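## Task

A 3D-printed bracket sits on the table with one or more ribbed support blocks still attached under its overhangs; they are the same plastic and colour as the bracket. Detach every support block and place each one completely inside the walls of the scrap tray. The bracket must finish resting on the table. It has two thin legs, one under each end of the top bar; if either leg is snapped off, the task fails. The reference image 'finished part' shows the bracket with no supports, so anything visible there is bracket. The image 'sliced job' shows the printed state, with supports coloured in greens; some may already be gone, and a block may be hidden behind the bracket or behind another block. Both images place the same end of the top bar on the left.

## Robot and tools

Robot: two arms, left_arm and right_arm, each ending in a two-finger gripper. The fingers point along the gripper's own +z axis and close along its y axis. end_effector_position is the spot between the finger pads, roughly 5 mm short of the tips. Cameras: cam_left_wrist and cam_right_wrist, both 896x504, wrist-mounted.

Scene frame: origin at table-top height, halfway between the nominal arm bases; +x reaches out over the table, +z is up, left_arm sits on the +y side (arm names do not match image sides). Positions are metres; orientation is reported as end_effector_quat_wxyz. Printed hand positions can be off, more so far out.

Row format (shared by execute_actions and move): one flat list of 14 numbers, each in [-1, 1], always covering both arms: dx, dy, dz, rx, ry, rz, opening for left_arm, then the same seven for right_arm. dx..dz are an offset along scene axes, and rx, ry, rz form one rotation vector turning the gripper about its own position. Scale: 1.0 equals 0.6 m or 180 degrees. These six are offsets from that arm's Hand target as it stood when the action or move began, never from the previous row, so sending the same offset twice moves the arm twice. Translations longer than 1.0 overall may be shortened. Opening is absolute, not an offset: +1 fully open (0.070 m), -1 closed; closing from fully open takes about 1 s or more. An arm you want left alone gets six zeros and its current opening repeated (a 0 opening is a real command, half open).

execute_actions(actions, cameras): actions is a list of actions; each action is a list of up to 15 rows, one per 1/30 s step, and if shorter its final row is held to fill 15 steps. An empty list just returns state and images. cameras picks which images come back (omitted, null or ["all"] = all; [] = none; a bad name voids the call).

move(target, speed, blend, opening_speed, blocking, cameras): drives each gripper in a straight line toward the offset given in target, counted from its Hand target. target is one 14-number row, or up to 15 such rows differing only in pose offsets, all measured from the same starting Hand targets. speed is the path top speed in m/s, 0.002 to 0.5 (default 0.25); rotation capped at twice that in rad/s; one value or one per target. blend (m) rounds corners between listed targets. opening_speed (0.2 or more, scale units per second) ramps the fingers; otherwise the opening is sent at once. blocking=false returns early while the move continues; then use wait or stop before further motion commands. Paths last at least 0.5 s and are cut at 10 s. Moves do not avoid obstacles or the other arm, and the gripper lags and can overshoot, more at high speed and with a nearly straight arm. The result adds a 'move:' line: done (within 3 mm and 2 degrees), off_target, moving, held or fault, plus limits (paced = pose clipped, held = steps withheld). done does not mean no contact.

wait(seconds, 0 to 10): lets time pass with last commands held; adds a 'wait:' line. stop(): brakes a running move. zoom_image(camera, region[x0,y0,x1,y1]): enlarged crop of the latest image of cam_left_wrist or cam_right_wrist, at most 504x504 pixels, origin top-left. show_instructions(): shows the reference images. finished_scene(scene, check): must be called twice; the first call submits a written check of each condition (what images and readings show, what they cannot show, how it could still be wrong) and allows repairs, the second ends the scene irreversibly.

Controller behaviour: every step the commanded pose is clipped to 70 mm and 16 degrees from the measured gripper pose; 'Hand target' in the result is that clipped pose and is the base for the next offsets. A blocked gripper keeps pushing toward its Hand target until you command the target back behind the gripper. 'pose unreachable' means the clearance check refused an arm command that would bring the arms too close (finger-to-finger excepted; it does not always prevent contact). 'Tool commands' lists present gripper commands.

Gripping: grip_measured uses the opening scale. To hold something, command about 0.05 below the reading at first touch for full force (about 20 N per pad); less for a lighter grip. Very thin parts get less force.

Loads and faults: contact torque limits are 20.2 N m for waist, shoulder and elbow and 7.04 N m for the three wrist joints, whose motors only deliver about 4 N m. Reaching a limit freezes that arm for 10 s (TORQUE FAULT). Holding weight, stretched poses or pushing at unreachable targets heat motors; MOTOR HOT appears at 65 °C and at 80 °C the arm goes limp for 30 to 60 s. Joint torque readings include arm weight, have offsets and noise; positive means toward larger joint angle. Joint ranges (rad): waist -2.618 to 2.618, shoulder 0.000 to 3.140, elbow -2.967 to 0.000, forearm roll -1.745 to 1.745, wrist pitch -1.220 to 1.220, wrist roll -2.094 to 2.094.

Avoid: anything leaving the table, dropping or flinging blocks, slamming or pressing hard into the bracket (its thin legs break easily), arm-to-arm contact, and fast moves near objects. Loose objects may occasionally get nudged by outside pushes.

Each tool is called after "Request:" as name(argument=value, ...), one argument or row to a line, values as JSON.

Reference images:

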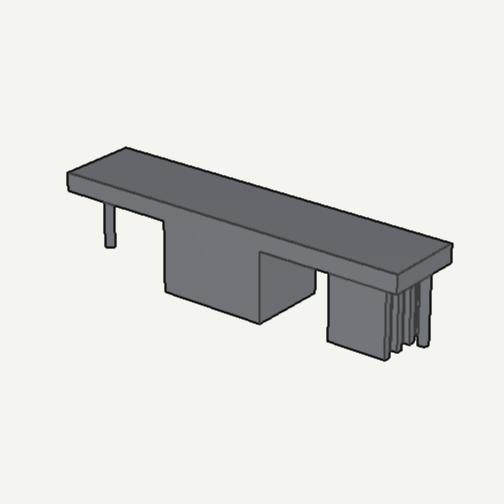

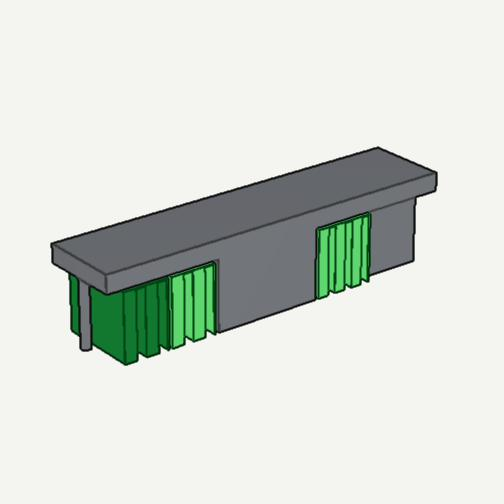

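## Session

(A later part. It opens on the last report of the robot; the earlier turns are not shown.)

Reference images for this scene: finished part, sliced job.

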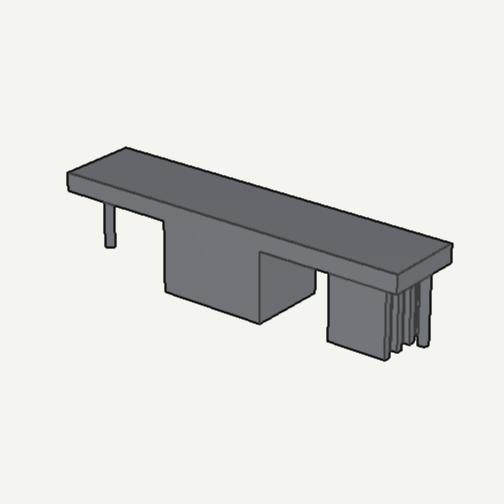

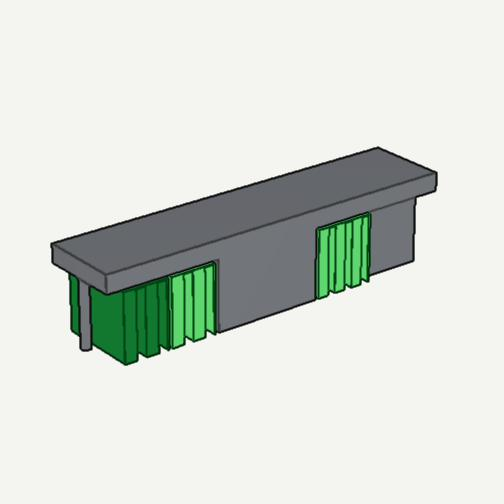

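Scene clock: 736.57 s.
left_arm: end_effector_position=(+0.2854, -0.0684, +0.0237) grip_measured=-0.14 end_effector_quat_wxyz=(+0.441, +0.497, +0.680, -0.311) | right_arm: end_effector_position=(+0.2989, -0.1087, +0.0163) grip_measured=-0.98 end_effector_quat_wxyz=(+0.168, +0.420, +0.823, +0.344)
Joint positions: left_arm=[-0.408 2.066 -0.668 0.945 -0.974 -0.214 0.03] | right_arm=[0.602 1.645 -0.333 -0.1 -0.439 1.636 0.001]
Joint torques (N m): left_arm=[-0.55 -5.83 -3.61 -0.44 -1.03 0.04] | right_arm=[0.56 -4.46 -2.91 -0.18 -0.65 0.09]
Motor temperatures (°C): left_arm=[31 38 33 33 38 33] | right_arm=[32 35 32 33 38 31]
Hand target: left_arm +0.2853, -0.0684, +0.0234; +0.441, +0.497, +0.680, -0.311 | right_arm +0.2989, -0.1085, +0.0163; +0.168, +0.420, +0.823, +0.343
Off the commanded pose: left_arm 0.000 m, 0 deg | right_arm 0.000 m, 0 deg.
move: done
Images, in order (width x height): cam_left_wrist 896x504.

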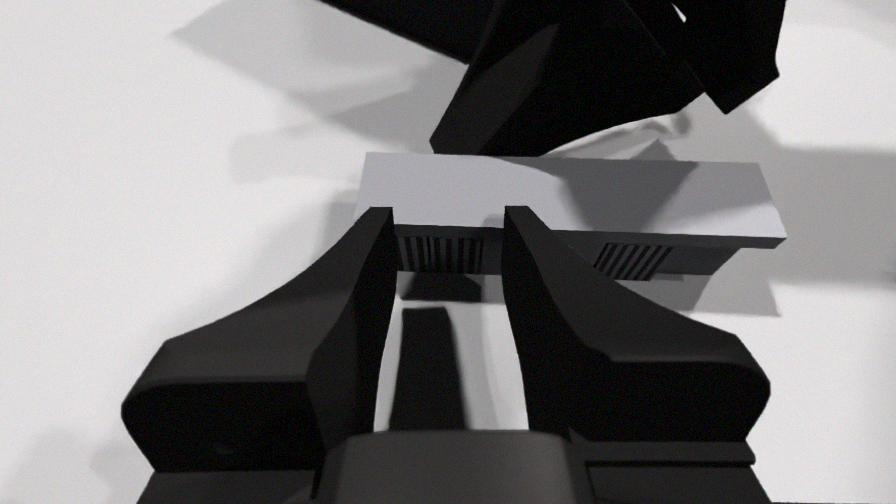

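Request:
move(
  target=[0, 0, 0, 0, 0, 0, -0.143, -0.00054, 0.00158, 0, 0, 0, 0, -1],
  speed=0.02,
  cameras=[],
)

Request:
move(
  target=[0, 0, 0, 0, 0, 0, -0.143, -0.00054, 0.00158, 0, 0, 0, 0, -1],
  speed=0.02,
  cameras=[],
)

Request:
move(
  target=[0, 0, 0, 0, 0, 0, -0.143, -0.00054, 0.00158, 0, 0, 0, 0, -1],
  speed=0.02,
  cameras=["cam_left_wrist"],
)

Scene clock: 748.97 s.
left_arm: end_effector_position=(+0.2854, -0.0684, +0.0237) grip_measured=-0.14 end_effector_quat_wxyz=(+0.441, +0.497, +0.680, -0.311) | right_arm: end_effector_position=(+0.2986, -0.1076, +0.0165) grip_measured=-0.98 end_effector_quat_wxyz=(+0.168, +0.420, +0.823, +0.344)
Joint positions: left_arm=[-0.408 2.066 -0.668 0.945 -0.974 -0.214 0.03] | right_arm=[0.608 1.645 -0.334 -0.091 -0.439 1.632 0.001]
Joint torques (N m): left_arm=[1.11 -6.71 -2.66 -0.29 -1.15 0.17] | right_arm=[0.9 -3.99 -2.9 -0.02 -0.46 -0.13]
Motor temperatures (°C): left_arm=[31 38 33 33 38 33] | right_arm=[32 35 32 33 38 31]
Hand target: left_arm +0.2853, -0.0684, +0.0234; +0.441, +0.497, +0.680, -0.311 | right_arm +0.2985, -0.1076, +0.0163; +0.168, +0.420, +0.823, +0.344
Off the commanded pose: left_arm 0.000 m, 0 deg | right_arm 0.000 m, 0 deg.
move: done
No camera images: "cameras" was empty.

Scene clock: 749.67 s.
left_arm: end_effector_position=(+0.2854, -0.0684, +0.0237) grip_measured=-0.14 end_effector_quat_wxyz=(+0.441, +0.497, +0.680, -0.311) | right_arm: end_effector_position=(+0.2984, -0.1070, +0.0164) grip_measured=-0.98 end_effector_quat_wxyz=(+0.168, +0.420, +0.823, +0.344)
Joint positions: left_arm=[-0.408 2.066 -0.668 0.945 -0.974 -0.214 0.03] | right_arm=[0.613 1.646 -0.335 -0.081 -0.438 1.628 0.001]
Joint torques (N m): left_arm=[0.83 -6.76 -3.37 -0.5 -1.15 0.17] | right_arm=[1.76 -3.84 -2.85 -0.46 -0.39 -0.12]
Motor temperatures (°C): left_arm=[31 38 33 33 38 33] | right_arm=[32 35 32 33 38 31]
Hand target: left_arm +0.2853, -0.0684, +0.0234; +0.441, +0.497, +0.680, -0.311 | right_arm +0.2982, -0.1066, +0.0163; +0.168, +0.420, +0.823, +0.344
Off the commanded pose: left_arm 0.000 m, 0 deg | right_arm 0.000 m, 0 deg.
move: done
No camera images: "cameras" was empty.

Scene clock: 750.37 s.
left_arm: end_effector_position=(+0.2854, -0.0684, +0.0237) grip_measured=-0.14 end_effector_quat_wxyz=(+0.441, +0.497, +0.680, -0.311) | right_arm: end_effector_position=(+0.2979, -0.1061, +0.0162) grip_measured=-0.98 end_effector_quat_wxyz=(+0.168, +0.420, +0.823, +0.343)
Joint positions: left_arm=[-0.408 2.066 -0.668 0.945 -0.974 -0.214 0.03] | right_arm=[0.619 1.647 -0.336 -0.071 -0.438 1.624 0.001]
Joint torques (N m): left_arm=[-0.2 -6.82 -4.36 -0.72 -1.23 0.16] | right_arm=[3.31 -3.6 -2.86 -1.13 -0.44 -0.15]
Motor temperatures (°C): left_arm=[31 38 33 33 38 33] | right_arm=[32 35 32 33 38 31]
Hand target: left_arm +0.2853, -0.0684, +0.0234; +0.441, +0.497, +0.680, -0.311 | right_arm +0.2978, -0.1056, +0.0163; +0.168, +0.420, +0.823, +0.344
Off the commanded pose: left_arm 0.000 m, 0 deg | right_arm 0.000 m, 0 deg.
move: done
Images, in order (width x height): cam_left_wrist 896x504.

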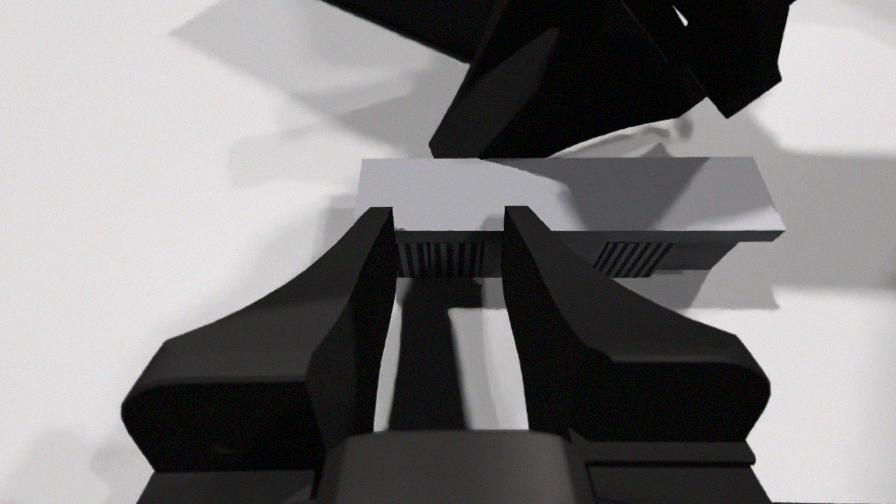

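Request:
move(
  target=[0, 0, 0, 0, 0, 0, -0.143, -0.00054, 0.00158, 0, 0, 0, 0, -1],
  speed=0.02,
  cameras=[],
)

Request:
move(
  target=[0, 0, 0, 0, 0, 0, -0.143, -0.00054, 0.00158, 0, 0, 0, 0, -1],
  speed=0.02,
  cameras=[],
)

Request:
move(
  target=[0, 0, 0, 0, 0, 0, -0.143, -0.00054, 0.00158, 0, 0, 0, 0, -1],
  speed=0.02,
  cameras=["cam_left_wrist"],
)

Scene clock: 755.50 s.
left_arm: end_effector_position=(+0.2854, -0.0684, +0.0237) grip_measured=-0.14 end_effector_quat_wxyz=(+0.441, +0.497, +0.680, -0.311) | right_arm: end_effector_position=(+0.2976, -0.1052, +0.0162) grip_measured=-0.98 end_effector_quat_wxyz=(+0.168, +0.421, +0.823, +0.343)
Joint positions: left_arm=[-0.408 2.066 -0.668 0.945 -0.974 -0.214 0.03] | right_arm=[0.625 1.648 -0.337 -0.061 -0.438 1.619 0.001]
Joint torques (N m): left_arm=[-2.53 -7.25 -6.71 -1.17 -1.78 0.09] | right_arm=[6.15 -3.39 -3.54 -2.38 -0.62 -0.17]
Motor temperatures (°C): left_arm=[31 38 34 34 39 33] | right_arm=[32 35 32 34 38 31]
Hand target: left_arm +0.2853, -0.0684, +0.0234; +0.441, +0.497, +0.680, -0.311 | right_arm +0.2975, -0.1046, +0.0163; +0.167, +0.420, +0.823, +0.344
Off the commanded pose: left_arm 0.000 m, 0 deg | right_arm 0.001 m, 0 deg.
move: done
No camera images: "cameras" was empty.

Scene clock: 756.20 s.
left_arm: end_effector_position=(+0.2854, -0.0684, +0.0237) grip_measured=-0.14 end_effector_quat_wxyz=(+0.441, +0.497, +0.680, -0.311) | right_arm: end_effector_position=(+0.2974, -0.1045, +0.0163) grip_measured=-0.98 end_effector_quat_wxyz=(+0.168, +0.421, +0.823, +0.343)
Joint positions: left_arm=[-0.408 2.066 -0.668 0.945 -0.974 -0.214 0.03] | right_arm=[0.63 1.648 -0.338 -0.051 -0.437 1.614 0.001]
Joint torques (N m): left_arm=[-3.78 -7.3 -7.69 -1.18 -2.06 0.09] | right_arm=[8.51 -3.11 -3.91 -3.32 -0.7 -0.2]
Motor temperatures (°C): left_arm=[31 38 34 34 39 33] | right_arm=[32 35 32 35 38 31]
Hand target: left_arm +0.2853, -0.0684, +0.0234; +0.441, +0.497, +0.680, -0.311 | right_arm +0.2972, -0.1037, +0.0163; +0.167, +0.420, +0.823, +0.344
Off the commanded pose: left_arm 0.000 m, 0 deg | right_arm 0.001 m, 0 deg.
move: done
No camera images: "cameras" was empty.

Scene clock: 756.90 s.
left_arm: end_effector_position=(+0.2851, -0.0682, +0.0235) grip_measured=-0.14 end_effector_quat_wxyz=(+0.441, +0.497, +0.680, -0.311) | right_arm: end_effector_position=(+0.2973, -0.1033, +0.0165) grip_measured=-0.98 end_effector_quat_wxyz=(+0.168, +0.421, +0.822, +0.344)
Joint positions: left_arm=[-0.408 2.066 -0.667 0.945 -0.974 -0.214 0.03] | right_arm=[0.636 1.649 -0.34 -0.041 -0.437 1.61 0.001]
Joint torques (N m): left_arm=[-5.99 -7.31 -9.28 -1.18 -2.33 0.08] | right_arm=[11.49 -2.79 -4.4 -4.46 -0.8 -0.23]
Motor temperatures (°C): left_arm=[31 38 34 34 39 33] | right_arm=[32 35 32 35 38 31]
Hand target: left_arm +0.2853, -0.0684, +0.0234; +0.441, +0.497, +0.680, -0.311 | right_arm +0.2968, -0.1027, +0.0163; +0.167, +0.420, +0.823, +0.344
Off the commanded pose: left_arm 0.000 m, 0 deg | right_arm 0.001 m, 0 deg.
move: done
Images, in order (width x height): cam_left_wrist 896x504.

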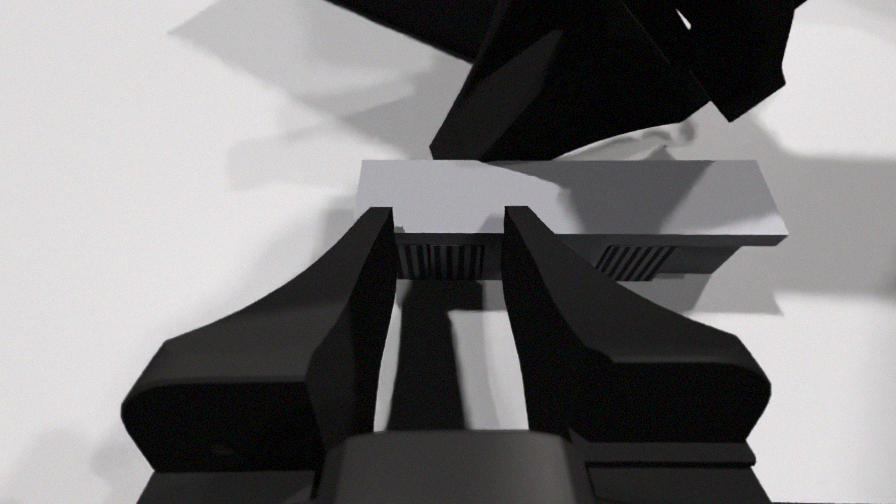

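Request:
move(
  target=[0, 0, 0, 0, 0, 0, -0.143, -0.00032, 0.00095, 0, 0, 0, 0, -1],
  speed=0.02,
  cameras=[],
)

Request:
move(
  target=[0, 0, 0, 0, 0, 0, -0.143, -0.00032, 0.00095, 0, 0, 0, 0, -1],
  speed=0.02,
  cameras=["cam_left_wrist"],
)

Request:
move(
  target=[0, 0, 0, 0, 0, 0, -0.143, 0.0032, -0.0095, 0, 0, 0, 0, -1],
  speed=0.05,
  cameras=["cam_left_wrist"],
)

Scene clock: 764.63 s.
left_arm: end_effector_position=(+0.2854, -0.0684, +0.0237) grip_measured=-0.14 end_effector_quat_wxyz=(+0.441, +0.497, +0.680, -0.311) | right_arm: end_effector_position=(+0.2970, -0.1030, +0.0162) grip_measured=-0.98 end_effector_quat_wxyz=(+0.168, +0.421, +0.823, +0.343)
Joint positions: left_arm=[-0.408 2.066 -0.668 0.945 -0.974 -0.214 0.03] | right_arm=[0.639 1.65 -0.34 -0.037 -0.437 1.607 0.001]
Joint torques (N m): left_arm=[-9.46 -6.5 -12.07 -1.46 -3.01 0.03] | right_arm=[13.74 -3.04 -6.02 -5.15 -1.28 -0.24]
Motor temperatures (°C): left_arm=[32 38 36 35 43 33] | right_arm=[34 35 32 49 39 31]
Hand target: left_arm +0.2853, -0.0684, +0.0234; +0.441, +0.497, +0.680, -0.311 | right_arm +0.2966, -0.1021, +0.0163; +0.167, +0.420, +0.823, +0.344
Off the commanded pose: left_arm 0.000 m, 0 deg | right_arm 0.001 m, 0 deg.
move: done
No camera images: "cameras" was empty.

Scene clock: 765.33 s.
left_arm: end_effector_position=(+0.2854, -0.0684, +0.0237) grip_measured=-0.14 end_effector_quat_wxyz=(+0.441, +0.497, +0.680, -0.311) | right_arm: end_effector_position=(+0.2971, -0.1029, +0.0163) grip_measured=-0.98 end_effector_quat_wxyz=(+0.168, +0.422, +0.822, +0.343)
Joint positions: left_arm=[-0.408 2.066 -0.668 0.945 -0.974 -0.214 0.03] | right_arm=[0.641 1.65 -0.341 -0.031 -0.436 1.604 0.001]
Joint torques (N m): left_arm=[-9.18 -6.39 -11.77 -1.33 -2.99 0.02] | right_arm=[14.23 -2.95 -6.41 -5.46 -1.34 -0.23]
Motor temperatures (°C): left_arm=[32 38 36 35 44 33] | right_arm=[34 35 32 50 40 31]
Hand target: left_arm +0.2853, -0.0684, +0.0234; +0.441, +0.497, +0.680, -0.311 | right_arm +0.2964, -0.1015, +0.0163; +0.167, +0.420, +0.823, +0.344
Off the commanded pose: left_arm 0.000 m, 0 deg | right_arm 0.001 m, 0 deg.
move: done
Images, in order (width x height): cam_left_wrist 896x504.

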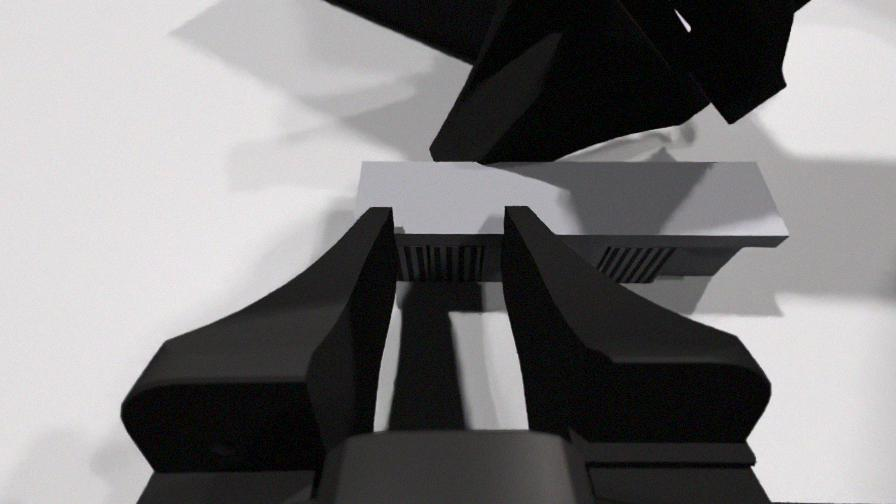

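Scene clock: 766.03 s.
left_arm: end_effector_position=(+0.2857, -0.0695, +0.0247) grip_measured=-0.14 end_effector_quat_wxyz=(+0.442, +0.498, +0.678, -0.311) | right_arm: end_effector_position=(+0.2977, -0.1054, +0.0163) grip_measured=-0.98 end_effector_quat_wxyz=(+0.167, +0.416, +0.825, +0.344)
Joint positions: left_arm=[-0.409 2.066 -0.671 0.945 -0.976 -0.214 0.03] | right_arm=[0.615 1.648 -0.337 -0.092 -0.439 1.631 0.001]
Joint torques (N m): left_arm=[-4.67 -6.31 -7.2 -1.09 -1.64 0.01] | right_arm=[6 -6.46 -2.44 -2.56 -1.25 -0.01]
Motor temperatures (°C): left_arm=[32 38 36 35 44 33] | right_arm=[34 35 32 51 40 31]
Hand target: left_arm +0.2853, -0.0684, +0.0234; +0.441, +0.497, +0.680, -0.311 | right_arm +0.2984, -0.1074, +0.0163; +0.168, +0.420, +0.823, +0.344
Off the commanded pose: left_arm 0.002 m, 0 deg | right_arm 0.002 m, 1 deg.
move: done
Images, in order (width x height): cam_left_wrist 896x504.

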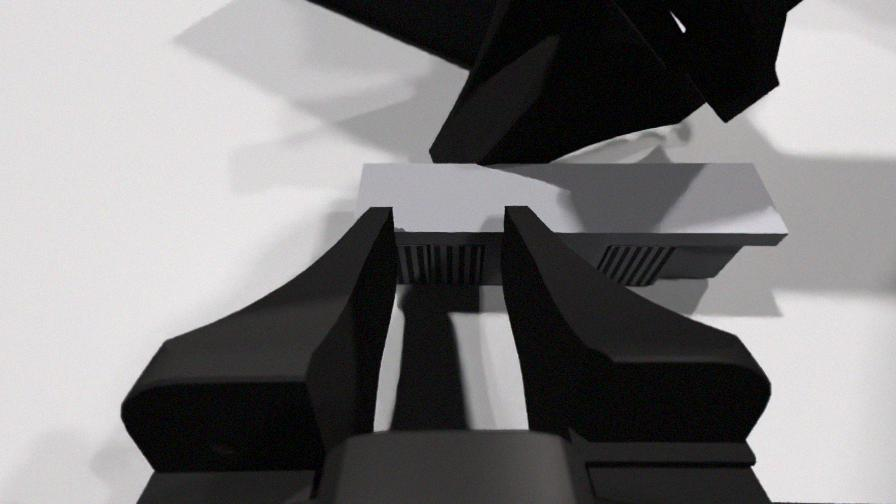

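Request:
move(
  target=[0, 0, 0, 0, 0, 0, -0.143, 0.0054, -0.01577, 0, 0, 0, 0, -1],
  speed=0.05,
  cameras=[],
)

Request:
move(
  target=[0, 0, 0, 0, 0, 0, -0.143, 0, 0, -0.00717, -0.02932, 0.0405, 0, -1],
  speed=0.1,
  cameras=["cam_left_wrist", "cam_right_wrist"],
)

Scene clock: 855.37 s.
left_arm: end_effector_position=(+0.2855, -0.0685, +0.0238) grip_measured=-0.14 end_effector_quat_wxyz=(+0.441, +0.497, +0.679, -0.311) | right_arm: end_effector_position=(+0.3018, -0.1172, +0.0161) grip_measured=-0.98 end_effector_quat_wxyz=(+0.168, +0.420, +0.823, +0.343)
Joint positions: left_arm=[-0.408 2.066 -0.668 0.945 -0.975 -0.214 0.03] | right_arm=[0.549 1.641 -0.326 -0.187 -0.444 1.676 0.001]
Joint torques (N m): left_arm=[0.04 -6.02 -2.49 -0.24 -1.15 0.17] | right_arm=[-0.34 -5.85 -1.43 0.19 -0.64 0]
Motor temperatures (°C): left_arm=[31 38 33 33 38 33] | right_arm=[32 34 31 34 38 31]
Hand target: left_arm +0.2853, -0.0684, +0.0234; +0.441, +0.497, +0.680, -0.311 | right_arm +0.3018, -0.1171, +0.0163; +0.168, +0.419, +0.823, +0.343
Off the commanded pose: left_arm 0.000 m, 0 deg | right_arm 0.000 m, 0 deg.
move: done
No camera images: "cameras" was empty.

Scene clock: 856.63 s.
left_arm: end_effector_position=(+0.2855, -0.0685, +0.0238) grip_measured=-0.14 end_effector_quat_wxyz=(+0.441, +0.497, +0.679, -0.311) | right_arm: end_effector_position=(+0.3018, -0.1176, +0.0120) grip_measured=-0.98 end_effector_quat_wxyz=(+0.136, +0.432, +0.847, +0.277)
Joint positions: left_arm=[-0.408 2.066 -0.668 0.945 -0.975 -0.214 0.03] | right_arm=[0.565 1.621 -0.45 -0.388 -0.148 1.893 0.001]
Joint torques (N m): left_arm=[0 -6.53 -2.48 -0.22 -1.17 0.17] | right_arm=[-1.1 -5.01 -3.26 0.16 -0.51 -0.13]
Motor temperatures (°C): left_arm=[31 38 33 33 38 33] | right_arm=[32 34 31 34 38 31]
Hand target: left_arm +0.2853, -0.0684, +0.0234; +0.441, +0.497, +0.680, -0.311 | right_arm +0.3022, -0.1178, +0.0122; +0.136, +0.433, +0.847, +0.277
Off the commanded pose: left_arm 0.000 m, 0 deg | right_arm 0.001 m, 0 deg.
move: done

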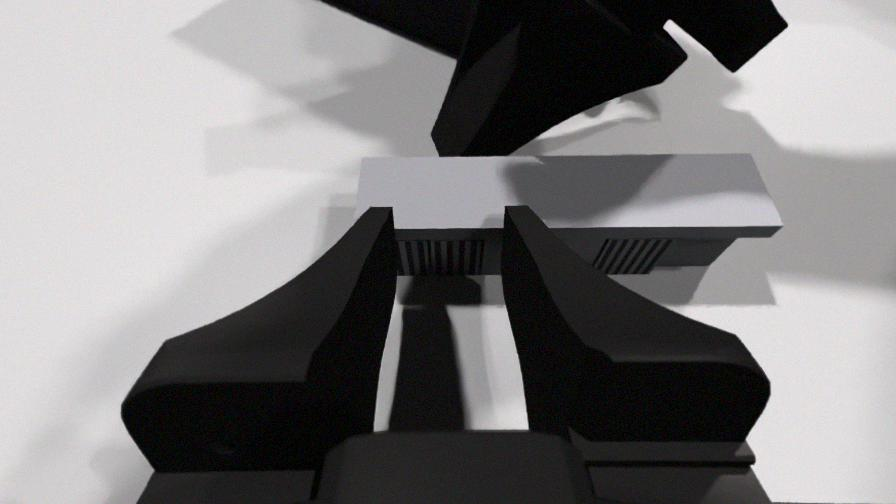

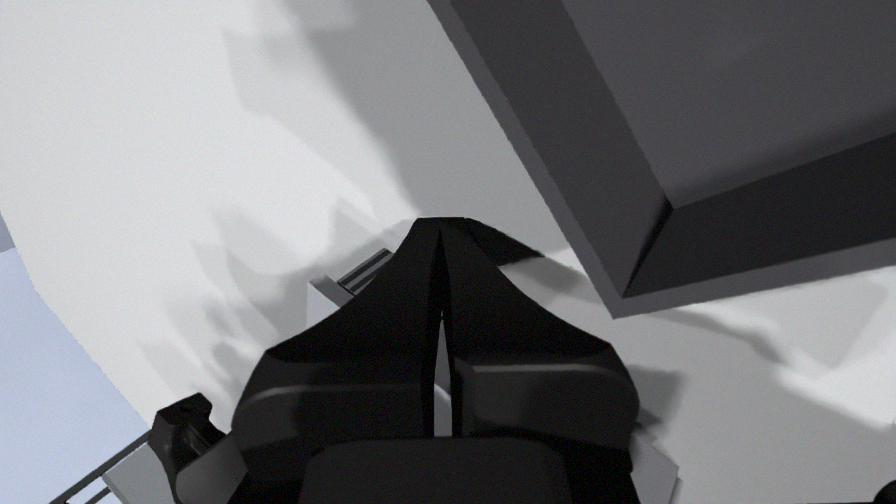

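Request:
move(
  target=[0, 0, 0, 0, 0, 0, -0.143, -0.0054, 0.01577, 0, 0, 0, 0, -1],
  speed=0.05,
  cameras=[],
)

Request:
move(
  target=[0, 0, 0, 0, 0, 0, -0.143, -0.00108, 0.00316, 0, 0, 0, 0, -1],
  speed=0.02,
  cameras=[],
)

Request:
move(
  target=[0, 0, 0, 0, 0, 0, -0.143, -0.00108, 0.00316, 0, 0, 0, 0, -1],
  speed=0.02,
  cameras=[],
)

Request:
move(
  target=[0, 0, 0, 0, 0, 0, -0.143, -0.00108, 0.00316, 0, 0, 0, 0, -1],
  speed=0.02,
  cameras=["cam_left_wrist"],
)

Scene clock: 868.60 s.
left_arm: end_effector_position=(+0.2855, -0.0685, +0.0238) grip_measured=-0.14 end_effector_quat_wxyz=(+0.441, +0.497, +0.679, -0.311) | right_arm: end_effector_position=(+0.2992, -0.1083, +0.0123) grip_measured=-0.98 end_effector_quat_wxyz=(+0.136, +0.433, +0.847, +0.277)
Joint positions: left_arm=[-0.408 2.066 -0.668 0.945 -0.975 -0.214 0.03] | right_arm=[0.613 1.628 -0.46 -0.201 -0.14 1.749 0.001]
Joint torques (N m): left_arm=[-0.1 -8.1 -2.93 -0.22 -1.17 0.17] | right_arm=[1.19 -4.23 -2.7 -0.29 -0.57 0.07]
Motor temperatures (°C): left_arm=[31 38 33 33 38 33] | right_arm=[32 34 32 34 38 31]
Hand target: left_arm +0.2853, -0.0684, +0.0234; +0.441, +0.497, +0.680, -0.311 | right_arm +0.2988, -0.1080, +0.0122; +0.135, +0.433, +0.847, +0.277
Off the commanded pose: left_arm 0.000 m, 0 deg | right_arm 0.000 m, 0 deg.
move: done
No camera images: "cameras" was empty.

Scene clock: 869.33 s.
left_arm: end_effector_position=(+0.2852, -0.0683, +0.0236) grip_measured=-0.14 end_effector_quat_wxyz=(+0.441, +0.497, +0.680, -0.311) | right_arm: end_effector_position=(+0.2983, -0.1068, +0.0121) grip_measured=-0.98 end_effector_quat_wxyz=(+0.136, +0.434, +0.847, +0.277)
Joint positions: left_arm=[-0.408 2.066 -0.668 0.945 -0.975 -0.214 0.03] | right_arm=[0.623 1.629 -0.461 -0.158 -0.138 1.716 0.001]
Joint torques (N m): left_arm=[-1.56 -7.66 -4.67 -0.39 -1.42 0.15] | right_arm=[4.11 -3.68 -3.71 -0.4 -0.7 -0.15]
Motor temperatures (°C): left_arm=[31 38 33 33 38 33] | right_arm=[32 34 32 34 38 31]
Hand target: left_arm +0.2853, -0.0684, +0.0234; +0.441, +0.497, +0.680, -0.311 | right_arm +0.2981, -0.1061, +0.0122; +0.135, +0.433, +0.847, +0.277
Off the commanded pose: left_arm 0.000 m, 0 deg | right_arm 0.001 m, 0 deg.
move: done
No camera images: "cameras" was empty.

Scene clock: 870.07 s.
left_arm: end_effector_position=(+0.2855, -0.0680, +0.0234) grip_measured=-0.14 end_effector_quat_wxyz=(+0.441, +0.497, +0.680, -0.310) | right_arm: end_effector_position=(+0.2976, -0.1053, +0.0119) grip_measured=-0.98 end_effector_quat_wxyz=(+0.135, +0.435, +0.846, +0.276)
Joint positions: left_arm=[-0.407 2.066 -0.668 0.945 -0.974 -0.214 0.03] | right_arm=[0.632 1.631 -0.463 -0.117 -0.136 1.684 0.001]
Joint torques (N m): left_arm=[-5.33 -6.99 -7.11 -0.61 -1.9 0.12] | right_arm=[8.72 -3.05 -4.58 -1.07 -1.19 -0.2]
Motor temperatures (°C): left_arm=[31 38 33 33 38 33] | right_arm=[32 34 32 34 38 31]
Hand target: left_arm +0.2853, -0.0684, +0.0234; +0.441, +0.497, +0.680, -0.311 | right_arm +0.2974, -0.1041, +0.0122; +0.135, +0.433, +0.847, +0.277
Off the commanded pose: left_arm 0.000 m, 0 deg | right_arm 0.001 m, 0 deg.
move: done
No camera images: "cameras" was empty.

Scene clock: 870.80 s.
left_arm: end_effector_position=(+0.2852, -0.0679, +0.0232) grip_measured=-0.14 end_effector_quat_wxyz=(+0.440, +0.497, +0.680, -0.310) | right_arm: end_effector_position=(+0.2971, -0.1036, +0.0120) grip_measured=-0.98 end_effector_quat_wxyz=(+0.135, +0.435, +0.846, +0.277)
Joint positions: left_arm=[-0.407 2.066 -0.667 0.945 -0.974 -0.214 0.03] | right_arm=[0.641 1.631 -0.465 -0.075 -0.135 1.651 0.001]
Joint torques (N m): left_arm=[-9.89 -5.95 -10.29 -0.82 -2.51 0.08] | right_arm=[14.08 -2.25 -5.91 -1.9 -1.62 -0.25]
Motor temperatures (°C): left_arm=[31 38 33 33 39 33] | right_arm=[32 34 32 34 38 31]
Hand target: left_arm +0.2853, -0.0684, +0.0234; +0.441, +0.497, +0.680, -0.311 | right_arm +0.2968, -0.1021, +0.0122; +0.135, +0.433, +0.847, +0.277
Off the commanded pose: left_arm 0.001 m, 0 deg | right_arm 0.001 m, 0 deg.
move: done
Images, in order (width x height): cam_left_wrist 896x504.

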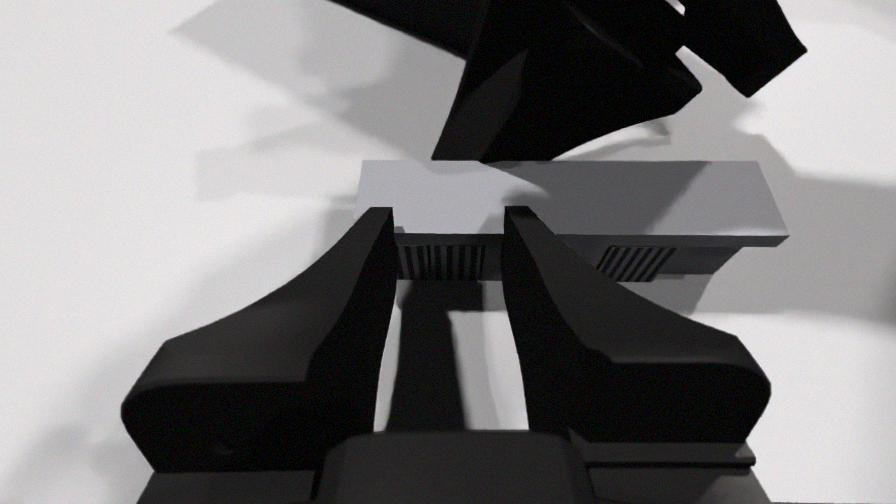

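Request:
move(
  target=[0, 0, 0, 0, 0, 0, -0.143, -0.00108, 0.00316, 0, 0, 0, 0, -1],
  speed=0.02,
  cameras=[],
)

Request:
move(
  target=[0, 0, 0, 0, 0, 0, -0.143, -0.00108, 0.00316, 0, 0, 0, 0, -1],
  speed=0.02,
  cameras=["cam_left_wrist"],
)

Request:
move(
  target=[0, 0, 0, 0, 0, 0, -0.143, 0.0054, -0.01577, 0, 0, 0, 0, -1],
  speed=0.05,
  cameras=["cam_left_wrist"],
)

Scene clock: 877.60 s.
left_arm: end_effector_position=(+0.2855, -0.0680, +0.0234) grip_measured=-0.14 end_effector_quat_wxyz=(+0.441, +0.497, +0.680, -0.310) | right_arm: end_effector_position=(+0.2979, -0.1029, +0.0123) grip_measured=-0.98 end_effector_quat_wxyz=(+0.137, +0.437, +0.845, +0.277)
Joint positions: left_arm=[-0.407 2.066 -0.668 0.945 -0.974 -0.214 0.03] | right_arm=[0.645 1.633 -0.467 -0.035 -0.136 1.618 0.001]
Joint torques (N m): left_arm=[-14.23 -4.18 -11.97 -0.08 -3.56 -0.04] | right_arm=[16.29 -3.78 -10.02 -2.01 -2.69 -0.2]
Motor temperatures (°C): left_arm=[32 38 35 33 44 33] | right_arm=[34 34 33 36 47 31]
Hand target: left_arm +0.2853, -0.0684, +0.0234; +0.441, +0.497, +0.680, -0.311 | right_arm +0.2961, -0.1002, +0.0122; +0.135, +0.433, +0.847, +0.277
Off the commanded pose: left_arm 0.000 m, 0 deg | right_arm 0.003 m, 1 deg.
move: done
No camera images: "cameras" was empty.

Scene clock: 878.33 s.
left_arm: end_effector_position=(+0.2855, -0.0680, +0.0234) grip_measured=-0.14 end_effector_quat_wxyz=(+0.441, +0.497, +0.680, -0.310) | right_arm: end_effector_position=(+0.2983, -0.1022, +0.0124) grip_measured=-0.98 end_effector_quat_wxyz=(+0.137, +0.439, +0.844, +0.277)
Joint positions: left_arm=[-0.407 2.066 -0.668 0.945 -0.974 -0.214 0.03] | right_arm=[0.65 1.635 -0.47 0.006 -0.135 1.585 0.001]
Joint torques (N m): left_arm=[-16.57 -4.18 -12.05 0.29 -4.03 -0.03] | right_arm=[17.99 -3.48 -10.52 -2.25 -2.66 -0.21]
Motor temperatures (°C): left_arm=[33 38 35 33 44 33] | right_arm=[35 34 33 36 48 31]
Hand target: left_arm +0.2853, -0.0684, +0.0234; +0.441, +0.497, +0.680, -0.311 | right_arm +0.2954, -0.0982, +0.0122; +0.135, +0.433, +0.847, +0.277
Off the commanded pose: left_arm 0.000 m, 0 deg | right_arm 0.005 m, 1 deg.
move: off_target (right_arm)
Images, in order (width x height): cam_left_wrist 896x504.

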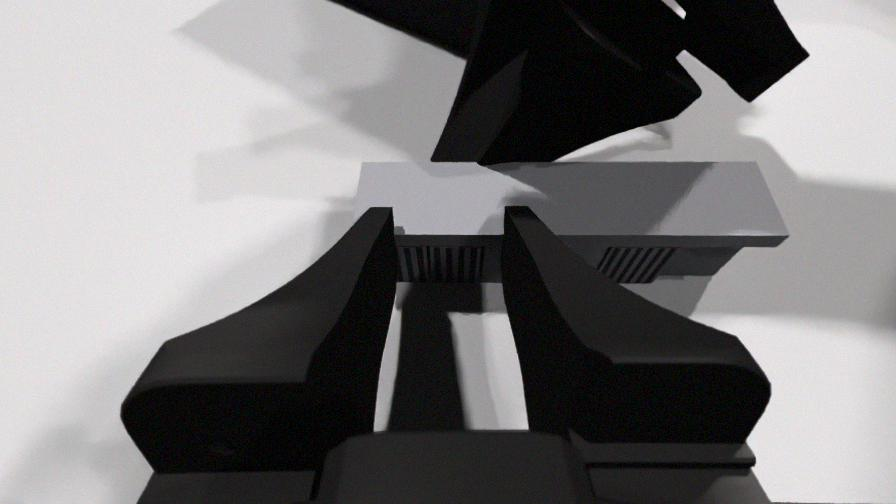

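Scene clock: 879.23 s.
left_arm: end_effector_position=(+0.2853, -0.0699, +0.0244) grip_measured=-0.14 end_effector_quat_wxyz=(+0.442, +0.498, +0.678, -0.312) | right_arm: end_effector_position=(+0.2982, -0.1064, +0.0122) grip_measured=-0.98 end_effector_quat_wxyz=(+0.135, +0.430, +0.848, +0.278)
Joint positions: left_arm=[-0.411 2.067 -0.672 0.945 -0.976 -0.214 0.03] | right_arm=[0.62 1.629 -0.461 -0.196 -0.14 1.745 0.001]
Joint torques (N m): left_arm=[-6.67 -4.77 -5.94 0.36 -2.18 0.05] | right_arm=[5.78 -7.74 -5.52 -0.62 -2.45 -0.11]
Motor temperatures (°C): left_arm=[33 38 35 33 45 33] | right_arm=[35 34 33 36 49 31]
Hand target: left_arm +0.2853, -0.0684, +0.0234; +0.441, +0.497, +0.680, -0.311 | right_arm +0.2988, -0.1080, +0.0122; +0.135, +0.433, +0.847, +0.277
Off the commanded pose: left_arm 0.002 m, 0 deg | right_arm 0.001 m, 0 deg.
move: done
Images, in order (width x height): cam_left_wrist 896x504.

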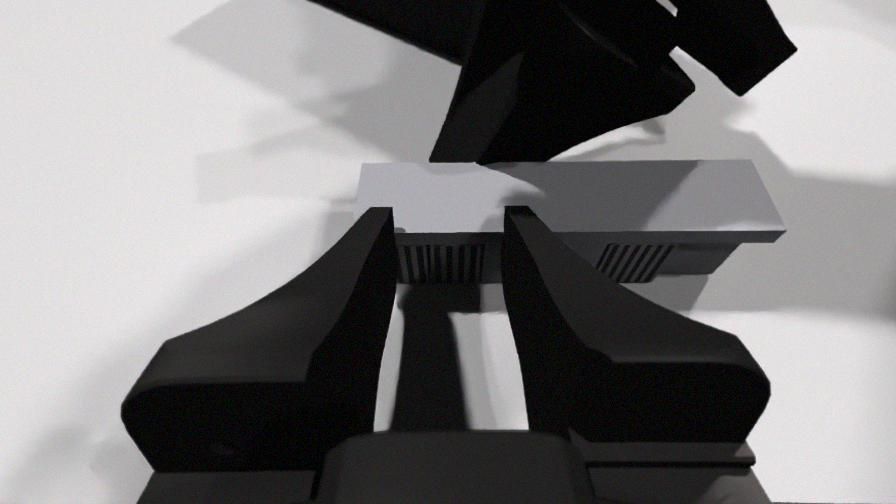

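Request:
zoom_image(
  camera="cam_left_wrist",
  region=[390, 210, 550, 320],
)

Request:
move(
  target=[0, 0, 0, 0, 0, 0, -0.143, 0.0054, -0.01577, 0, 0, 0, 0, -1],
  speed=0.05,
  cameras=["cam_left_wrist"],
)

Request:
zoom_image(
  camera="cam_left_wrist",
  region=[390, 210, 550, 320],
)

Scaled by 3.150 from the camera's 896x504 image, which has a finer 1280x720 frame.

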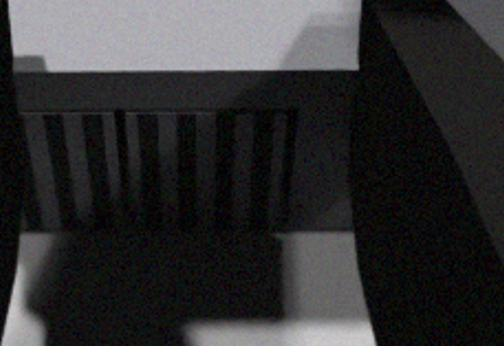

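Scene clock: 906.67 s.
left_arm: end_effector_position=(+0.2853, -0.0687, +0.0236) grip_measured=-0.14 end_effector_quat_wxyz=(+0.441, +0.497, +0.679, -0.311) | right_arm: end_effector_position=(+0.3020, -0.1177, +0.0119) grip_measured=-0.98 end_effector_quat_wxyz=(+0.136, +0.433, +0.847, +0.277)
Joint positions: left_arm=[-0.408 2.067 -0.669 0.945 -0.975 -0.214 0.03] | right_arm=[0.564 1.622 -0.45 -0.391 -0.149 1.896 0.001]
Joint torques (N m): left_arm=[0.51 -7.85 -3.19 -0.18 -1 0.14] | right_arm=[-0.81 -6.36 -2.62 0.12 -0.44 -0.08]
Motor temperatures (°C): left_arm=[32 39 34 34 41 33] | right_arm=[33 35 32 35 42 31]
Hand target: left_arm +0.2853, -0.0684, +0.0234; +0.441, +0.497, +0.680, -0.311 | right_arm +0.3022, -0.1177, +0.0122; +0.136, +0.433, +0.847, +0.277
Off the commanded pose: left_arm 0.000 m, 0 deg | right_arm 0.000 m, 0 deg.
move: done
Images, in order (width x height): cam_left_wrist 896x504.

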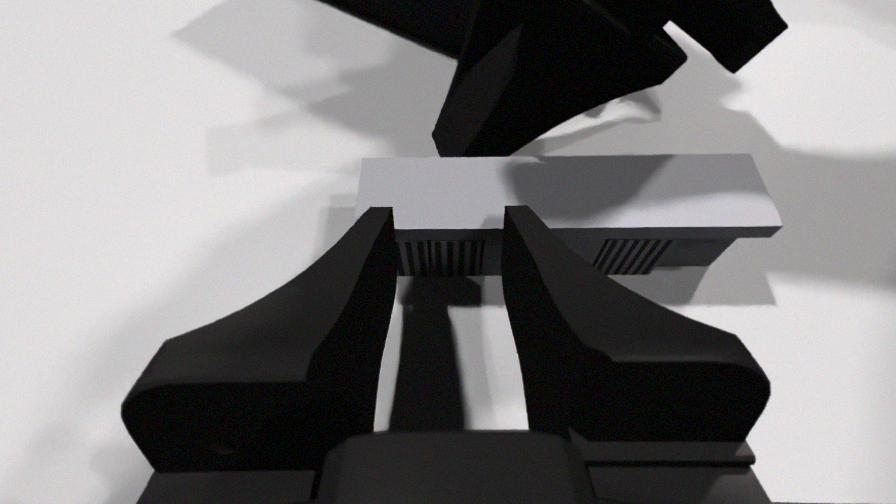

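Scaled by 3.150 from the camera's 896x504 image, which has a finer 1280x720 frame.

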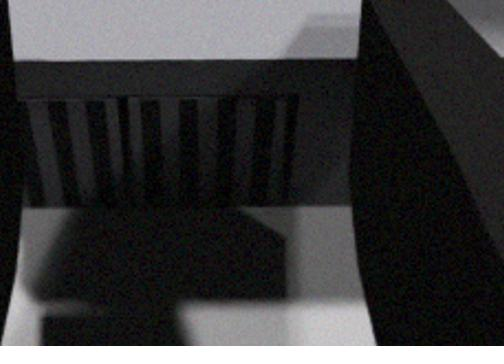

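Request:
move(
  target=[0, 0, 0, 0, 0, 0, -0.143, 0, 0, 0.01333, 0, 0, 0, -1],
  speed=0.1,
  cameras=[],
)

Request:
move(
  target=[0, 0, 0, 0, 0, 0, -0.143, -0.0054, 0.01577, 0, 0, 0, 0, -1],
  speed=0.05,
  cameras=[],
)

Request:
move(
  target=[0, 0, 0, 0, 0, 0, -0.143, -0.00216, 0.00632, 0, 0, 0, 0, -1],
  speed=0.02,
  cameras=[],
)

Request:
move(
  target=[0, 0, 0, 0, 0, 0, -0.143, -0.00081, 0.00237, 0, 0, 0, 0, -1],
  speed=0.02,
  cameras=["cam_left_wrist"],
)

Scene clock: 951.07 s.
left_arm: end_effector_position=(+0.2853, -0.0687, +0.0236) grip_measured=-0.14 end_effector_quat_wxyz=(+0.441, +0.497, +0.679, -0.311) | right_arm: end_effector_position=(+0.3020, -0.1177, +0.0202) grip_measured=-0.98 end_effector_quat_wxyz=(+0.136, +0.432, +0.847, +0.277)
Joint positions: left_arm=[-0.408 2.067 -0.669 0.945 -0.975 -0.214 0.03] | right_arm=[0.565 1.587 -0.461 -0.538 -0.108 2.044 0.001]
Joint torques (N m): left_arm=[1 -6.23 -3.17 -0.18 -1.01 0.14] | right_arm=[-0.93 -5.63 -3.45 0.17 -0.25 -0.1]
Motor temperatures (°C): left_arm=[31 39 34 33 39 33] | right_arm=[32 36 32 34 38 31]
Hand target: left_arm +0.2853, -0.0684, +0.0234; +0.441, +0.497, +0.680, -0.311 | right_arm +0.3024, -0.1179, +0.0203; +0.136, +0.433, +0.847, +0.277
Off the commanded pose: left_arm 0.000 m, 0 deg | right_arm 0.000 m, 0 deg.
move: done
No camera images: "cameras" was empty.

Scene clock: 952.00 s.
left_arm: end_effector_position=(+0.2853, -0.0686, +0.0234) grip_measured=-0.14 end_effector_quat_wxyz=(+0.441, +0.497, +0.680, -0.311) | right_arm: end_effector_position=(+0.2993, -0.1083, +0.0207) grip_measured=-0.98 end_effector_quat_wxyz=(+0.135, +0.433, +0.847, +0.277)
Joint positions: left_arm=[-0.408 2.067 -0.669 0.945 -0.974 -0.214 0.03] | right_arm=[0.612 1.593 -0.473 -0.32 -0.094 1.867 0.001]
Joint torques (N m): left_arm=[0.77 -5.85 -3.16 -0.26 -1.11 0.14] | right_arm=[1.04 -4.11 -2.05 -0.19 -0.59 0.1]
Motor temperatures (°C): left_arm=[31 39 34 33 39 33] | right_arm=[32 36 32 34 38 31]
Hand target: left_arm +0.2853, -0.0684, +0.0234; +0.441, +0.497, +0.680, -0.311 | right_arm +0.2989, -0.1082, +0.0203; +0.136, +0.433, +0.847, +0.277
Off the commanded pose: left_arm 0.000 m, 0 deg | right_arm 0.000 m, 0 deg.
move: done
No camera images: "cameras" was empty.

Scene clock: 952.93 s.
left_arm: end_effector_position=(+0.2853, -0.0678, +0.0230) grip_measured=-0.14 end_effector_quat_wxyz=(+0.440, +0.497, +0.681, -0.310) | right_arm: end_effector_position=(+0.2978, -0.1052, +0.0205) grip_measured=-0.98 end_effector_quat_wxyz=(+0.136, +0.434, +0.847, +0.277)
Joint positions: left_arm=[-0.406 2.067 -0.667 0.945 -0.974 -0.214 0.03] | right_arm=[0.632 1.596 -0.475 -0.176 -0.091 1.742 0.001]
Joint torques (N m): left_arm=[-4.11 -5.56 -6.2 -0.65 -1.41 0.13] | right_arm=[6.94 -2.44 -3.69 -0.85 -1.15 0.01]
Motor temperatures (°C): left_arm=[31 39 34 33 39 33] | right_arm=[32 36 32 34 38 31]
Hand target: left_arm +0.2853, -0.0684, +0.0234; +0.441, +0.497, +0.680, -0.311 | right_arm +0.2975, -0.1042, +0.0203; +0.136, +0.433, +0.847, +0.277
Off the commanded pose: left_arm 0.001 m, 0 deg | right_arm 0.001 m, 0 deg.
move: done
No camera images: "cameras" was empty.

Scene clock: 953.80 s.
left_arm: end_effector_position=(+0.2853, -0.0678, +0.0230) grip_measured=-0.14 end_effector_quat_wxyz=(+0.440, +0.497, +0.681, -0.310) | right_arm: end_effector_position=(+0.2972, -0.1038, +0.0202) grip_measured=-0.98 end_effector_quat_wxyz=(+0.136, +0.434, +0.847, +0.277)
Joint positions: left_arm=[-0.406 2.067 -0.667 0.945 -0.974 -0.214 0.03] | right_arm=[0.64 1.598 -0.476 -0.122 -0.091 1.695 0.001]
Joint torques (N m): left_arm=[-9.06 -5.3 -9.51 -0.89 -2.01 0.12] | right_arm=[12.71 -1.75 -4.7 -1.16 -1.47 -0.18]
Motor temperatures (°C): left_arm=[31 39 34 33 39 33] | right_arm=[32 36 32 34 38 31]
Hand target: left_arm +0.2853, -0.0684, +0.0234; +0.441, +0.497, +0.680, -0.311 | right_arm +0.2970, -0.1027, +0.0203; +0.136, +0.433, +0.847, +0.277
Off the commanded pose: left_arm 0.001 m, 0 deg | right_arm 0.001 m, 0 deg.
move: done
Images, in order (width x height): cam_left_wrist 896x504.

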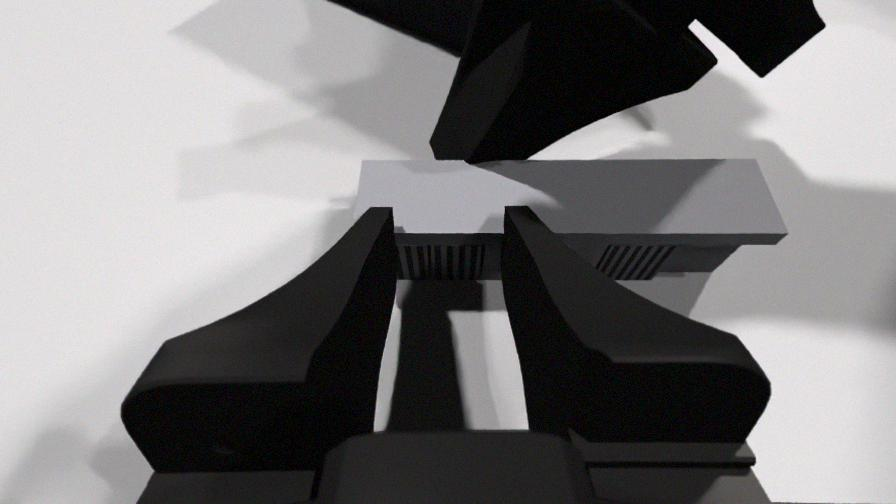

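Request:
move(
  target=[0, 0, 0, 0, 0, 0, -0.143, -0.00043, 0.00126, 0, 0, 0, 0, -1],
  speed=0.02,
  cameras=[],
)

Request:
move(
  target=[0, 0, 0, 0, 0, 0, -0.143, -0.00043, 0.00126, 0, 0, 0, 0, -1],
  speed=0.02,
  cameras=[],
)

Request:
move(
  target=[0, 0, 0, 0, 0, 0, -0.143, -0.00043, 0.00126, 0, 0, 0, 0, -1],
  speed=0.02,
  cameras=["cam_left_wrist"],
)

Request:
move(
  target=[0, 0, 0, 0, 0, 0, -0.143, 0.007, -0.0206, 0, 0, 0, 0, -1],
  speed=0.06,
  cameras=["cam_left_wrist"],
)

Scene clock: 963.50 s.
left_arm: end_effector_position=(+0.2853, -0.0682, +0.0232) grip_measured=-0.14 end_effector_quat_wxyz=(+0.440, +0.497, +0.680, -0.311) | right_arm: end_effector_position=(+0.2975, -0.1034, +0.0203) grip_measured=-0.98 end_effector_quat_wxyz=(+0.136, +0.435, +0.846, +0.277)
Joint positions: left_arm=[-0.407 2.067 -0.668 0.945 -0.974 -0.214 0.03] | right_arm=[0.641 1.599 -0.477 -0.098 -0.091 1.675 0.001]
Joint torques (N m): left_arm=[-12.3 -6.34 -12.58 -0.64 -3.57 -0.02] | right_arm=[14.41 -2.07 -7.01 -1.19 -2.18 -0.17]
Motor temperatures (°C): left_arm=[33 39 36 33 46 33] | right_arm=[35 35 33 35 46 31]
Hand target: left_arm +0.2853, -0.0684, +0.0234; +0.441, +0.497, +0.680, -0.311 | right_arm +0.2967, -0.1020, +0.0203; +0.135, +0.433, +0.847, +0.277
Off the commanded pose: left_arm 0.000 m, 0 deg | right_arm 0.002 m, 0 deg.
move: done
No camera images: "cameras" was empty.

Scene clock: 964.27 s.
left_arm: end_effector_position=(+0.2853, -0.0682, +0.0232) grip_measured=-0.14 end_effector_quat_wxyz=(+0.440, +0.497, +0.680, -0.311) | right_arm: end_effector_position=(+0.2976, -0.1031, +0.0203) grip_measured=-0.98 end_effector_quat_wxyz=(+0.136, +0.436, +0.846, +0.277)
Joint positions: left_arm=[-0.407 2.067 -0.668 0.945 -0.974 -0.214 0.03] | right_arm=[0.643 1.6 -0.478 -0.074 -0.091 1.654 0.001]
Joint torques (N m): left_arm=[-12.18 -6.51 -12.4 -0.5 -3.78 -0.01] | right_arm=[15.13 -1.9 -7.55 -1.26 -2.27 -0.17]
Motor temperatures (°C): left_arm=[33 39 36 33 47 33] | right_arm=[35 35 33 35 47 31]
Hand target: left_arm +0.2853, -0.0684, +0.0234; +0.441, +0.497, +0.680, -0.311 | right_arm +0.2964, -0.1012, +0.0203; +0.135, +0.433, +0.847, +0.277
Off the commanded pose: left_arm 0.000 m, 0 deg | right_arm 0.002 m, 0 deg.
move: done
No camera images: "cameras" was empty.

Scene clock: 965.03 s.
left_arm: end_effector_position=(+0.2853, -0.0682, +0.0232) grip_measured=-0.14 end_effector_quat_wxyz=(+0.440, +0.497, +0.680, -0.311) | right_arm: end_effector_position=(+0.2978, -0.1029, +0.0203) grip_measured=-0.98 end_effector_quat_wxyz=(+0.137, +0.437, +0.845, +0.277)
Joint positions: left_arm=[-0.407 2.067 -0.668 0.945 -0.974 -0.214 0.03] | right_arm=[0.645 1.601 -0.479 -0.05 -0.091 1.633 0.001]
Joint torques (N m): left_arm=[-13.19 -6.68 -12.23 -0.31 -4 0] | right_arm=[15.83 -1.89 -7.83 -1.32 -2.18 -0.17]
Motor temperatures (°C): left_arm=[33 39 36 33 48 33] | right_arm=[35 35 33 35 47 31]
Hand target: left_arm +0.2853, -0.0684, +0.0234; +0.441, +0.497, +0.680, -0.311 | right_arm +0.2962, -0.1004, +0.0203; +0.135, +0.433, +0.847, +0.277
Off the commanded pose: left_arm 0.000 m, 0 deg | right_arm 0.003 m, 1 deg.
move: done
Images, in order (width x height): cam_left_wrist 896x504.

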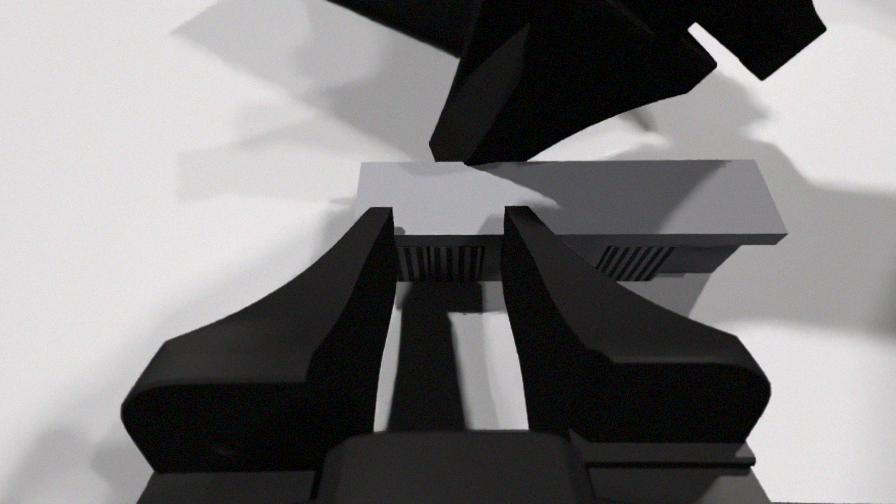

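Scene clock: 966.33 s.
left_arm: end_effector_position=(+0.2851, -0.0687, +0.0234) grip_measured=-0.14 end_effector_quat_wxyz=(+0.441, +0.497, +0.679, -0.311) | right_arm: end_effector_position=(+0.3004, -0.1124, +0.0204) grip_measured=-0.98 end_effector_quat_wxyz=(+0.138, +0.433, +0.847, +0.277)
Joint positions: left_arm=[-0.409 2.067 -0.668 0.945 -0.974 -0.214 0.03] | right_arm=[0.596 1.59 -0.465 -0.342 -0.102 1.875 0.001]
Joint torques (N m): left_arm=[1.15 -7 -2.39 -0.45 -1.01 0.15] | right_arm=[-1.2 -6.1 -2.03 0.13 -0.25 -0.08]
Motor temperatures (°C): left_arm=[33 39 36 33 48 33] | right_arm=[35 35 33 35 47 31]
Hand target: left_arm +0.2853, -0.0684, +0.0234; +0.441, +0.497, +0.680, -0.311 | right_arm +0.3006, -0.1131, +0.0203; +0.136, +0.433, +0.847, +0.277
Off the commanded pose: left_arm 0.000 m, 0 deg | right_arm 0.000 m, 0 deg.
move: done
Images, in order (width x height): cam_left_wrist 896x504.

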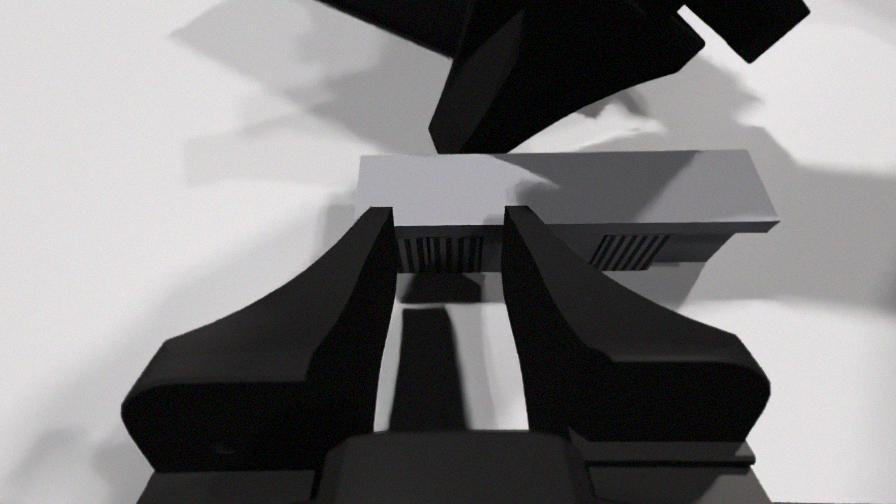

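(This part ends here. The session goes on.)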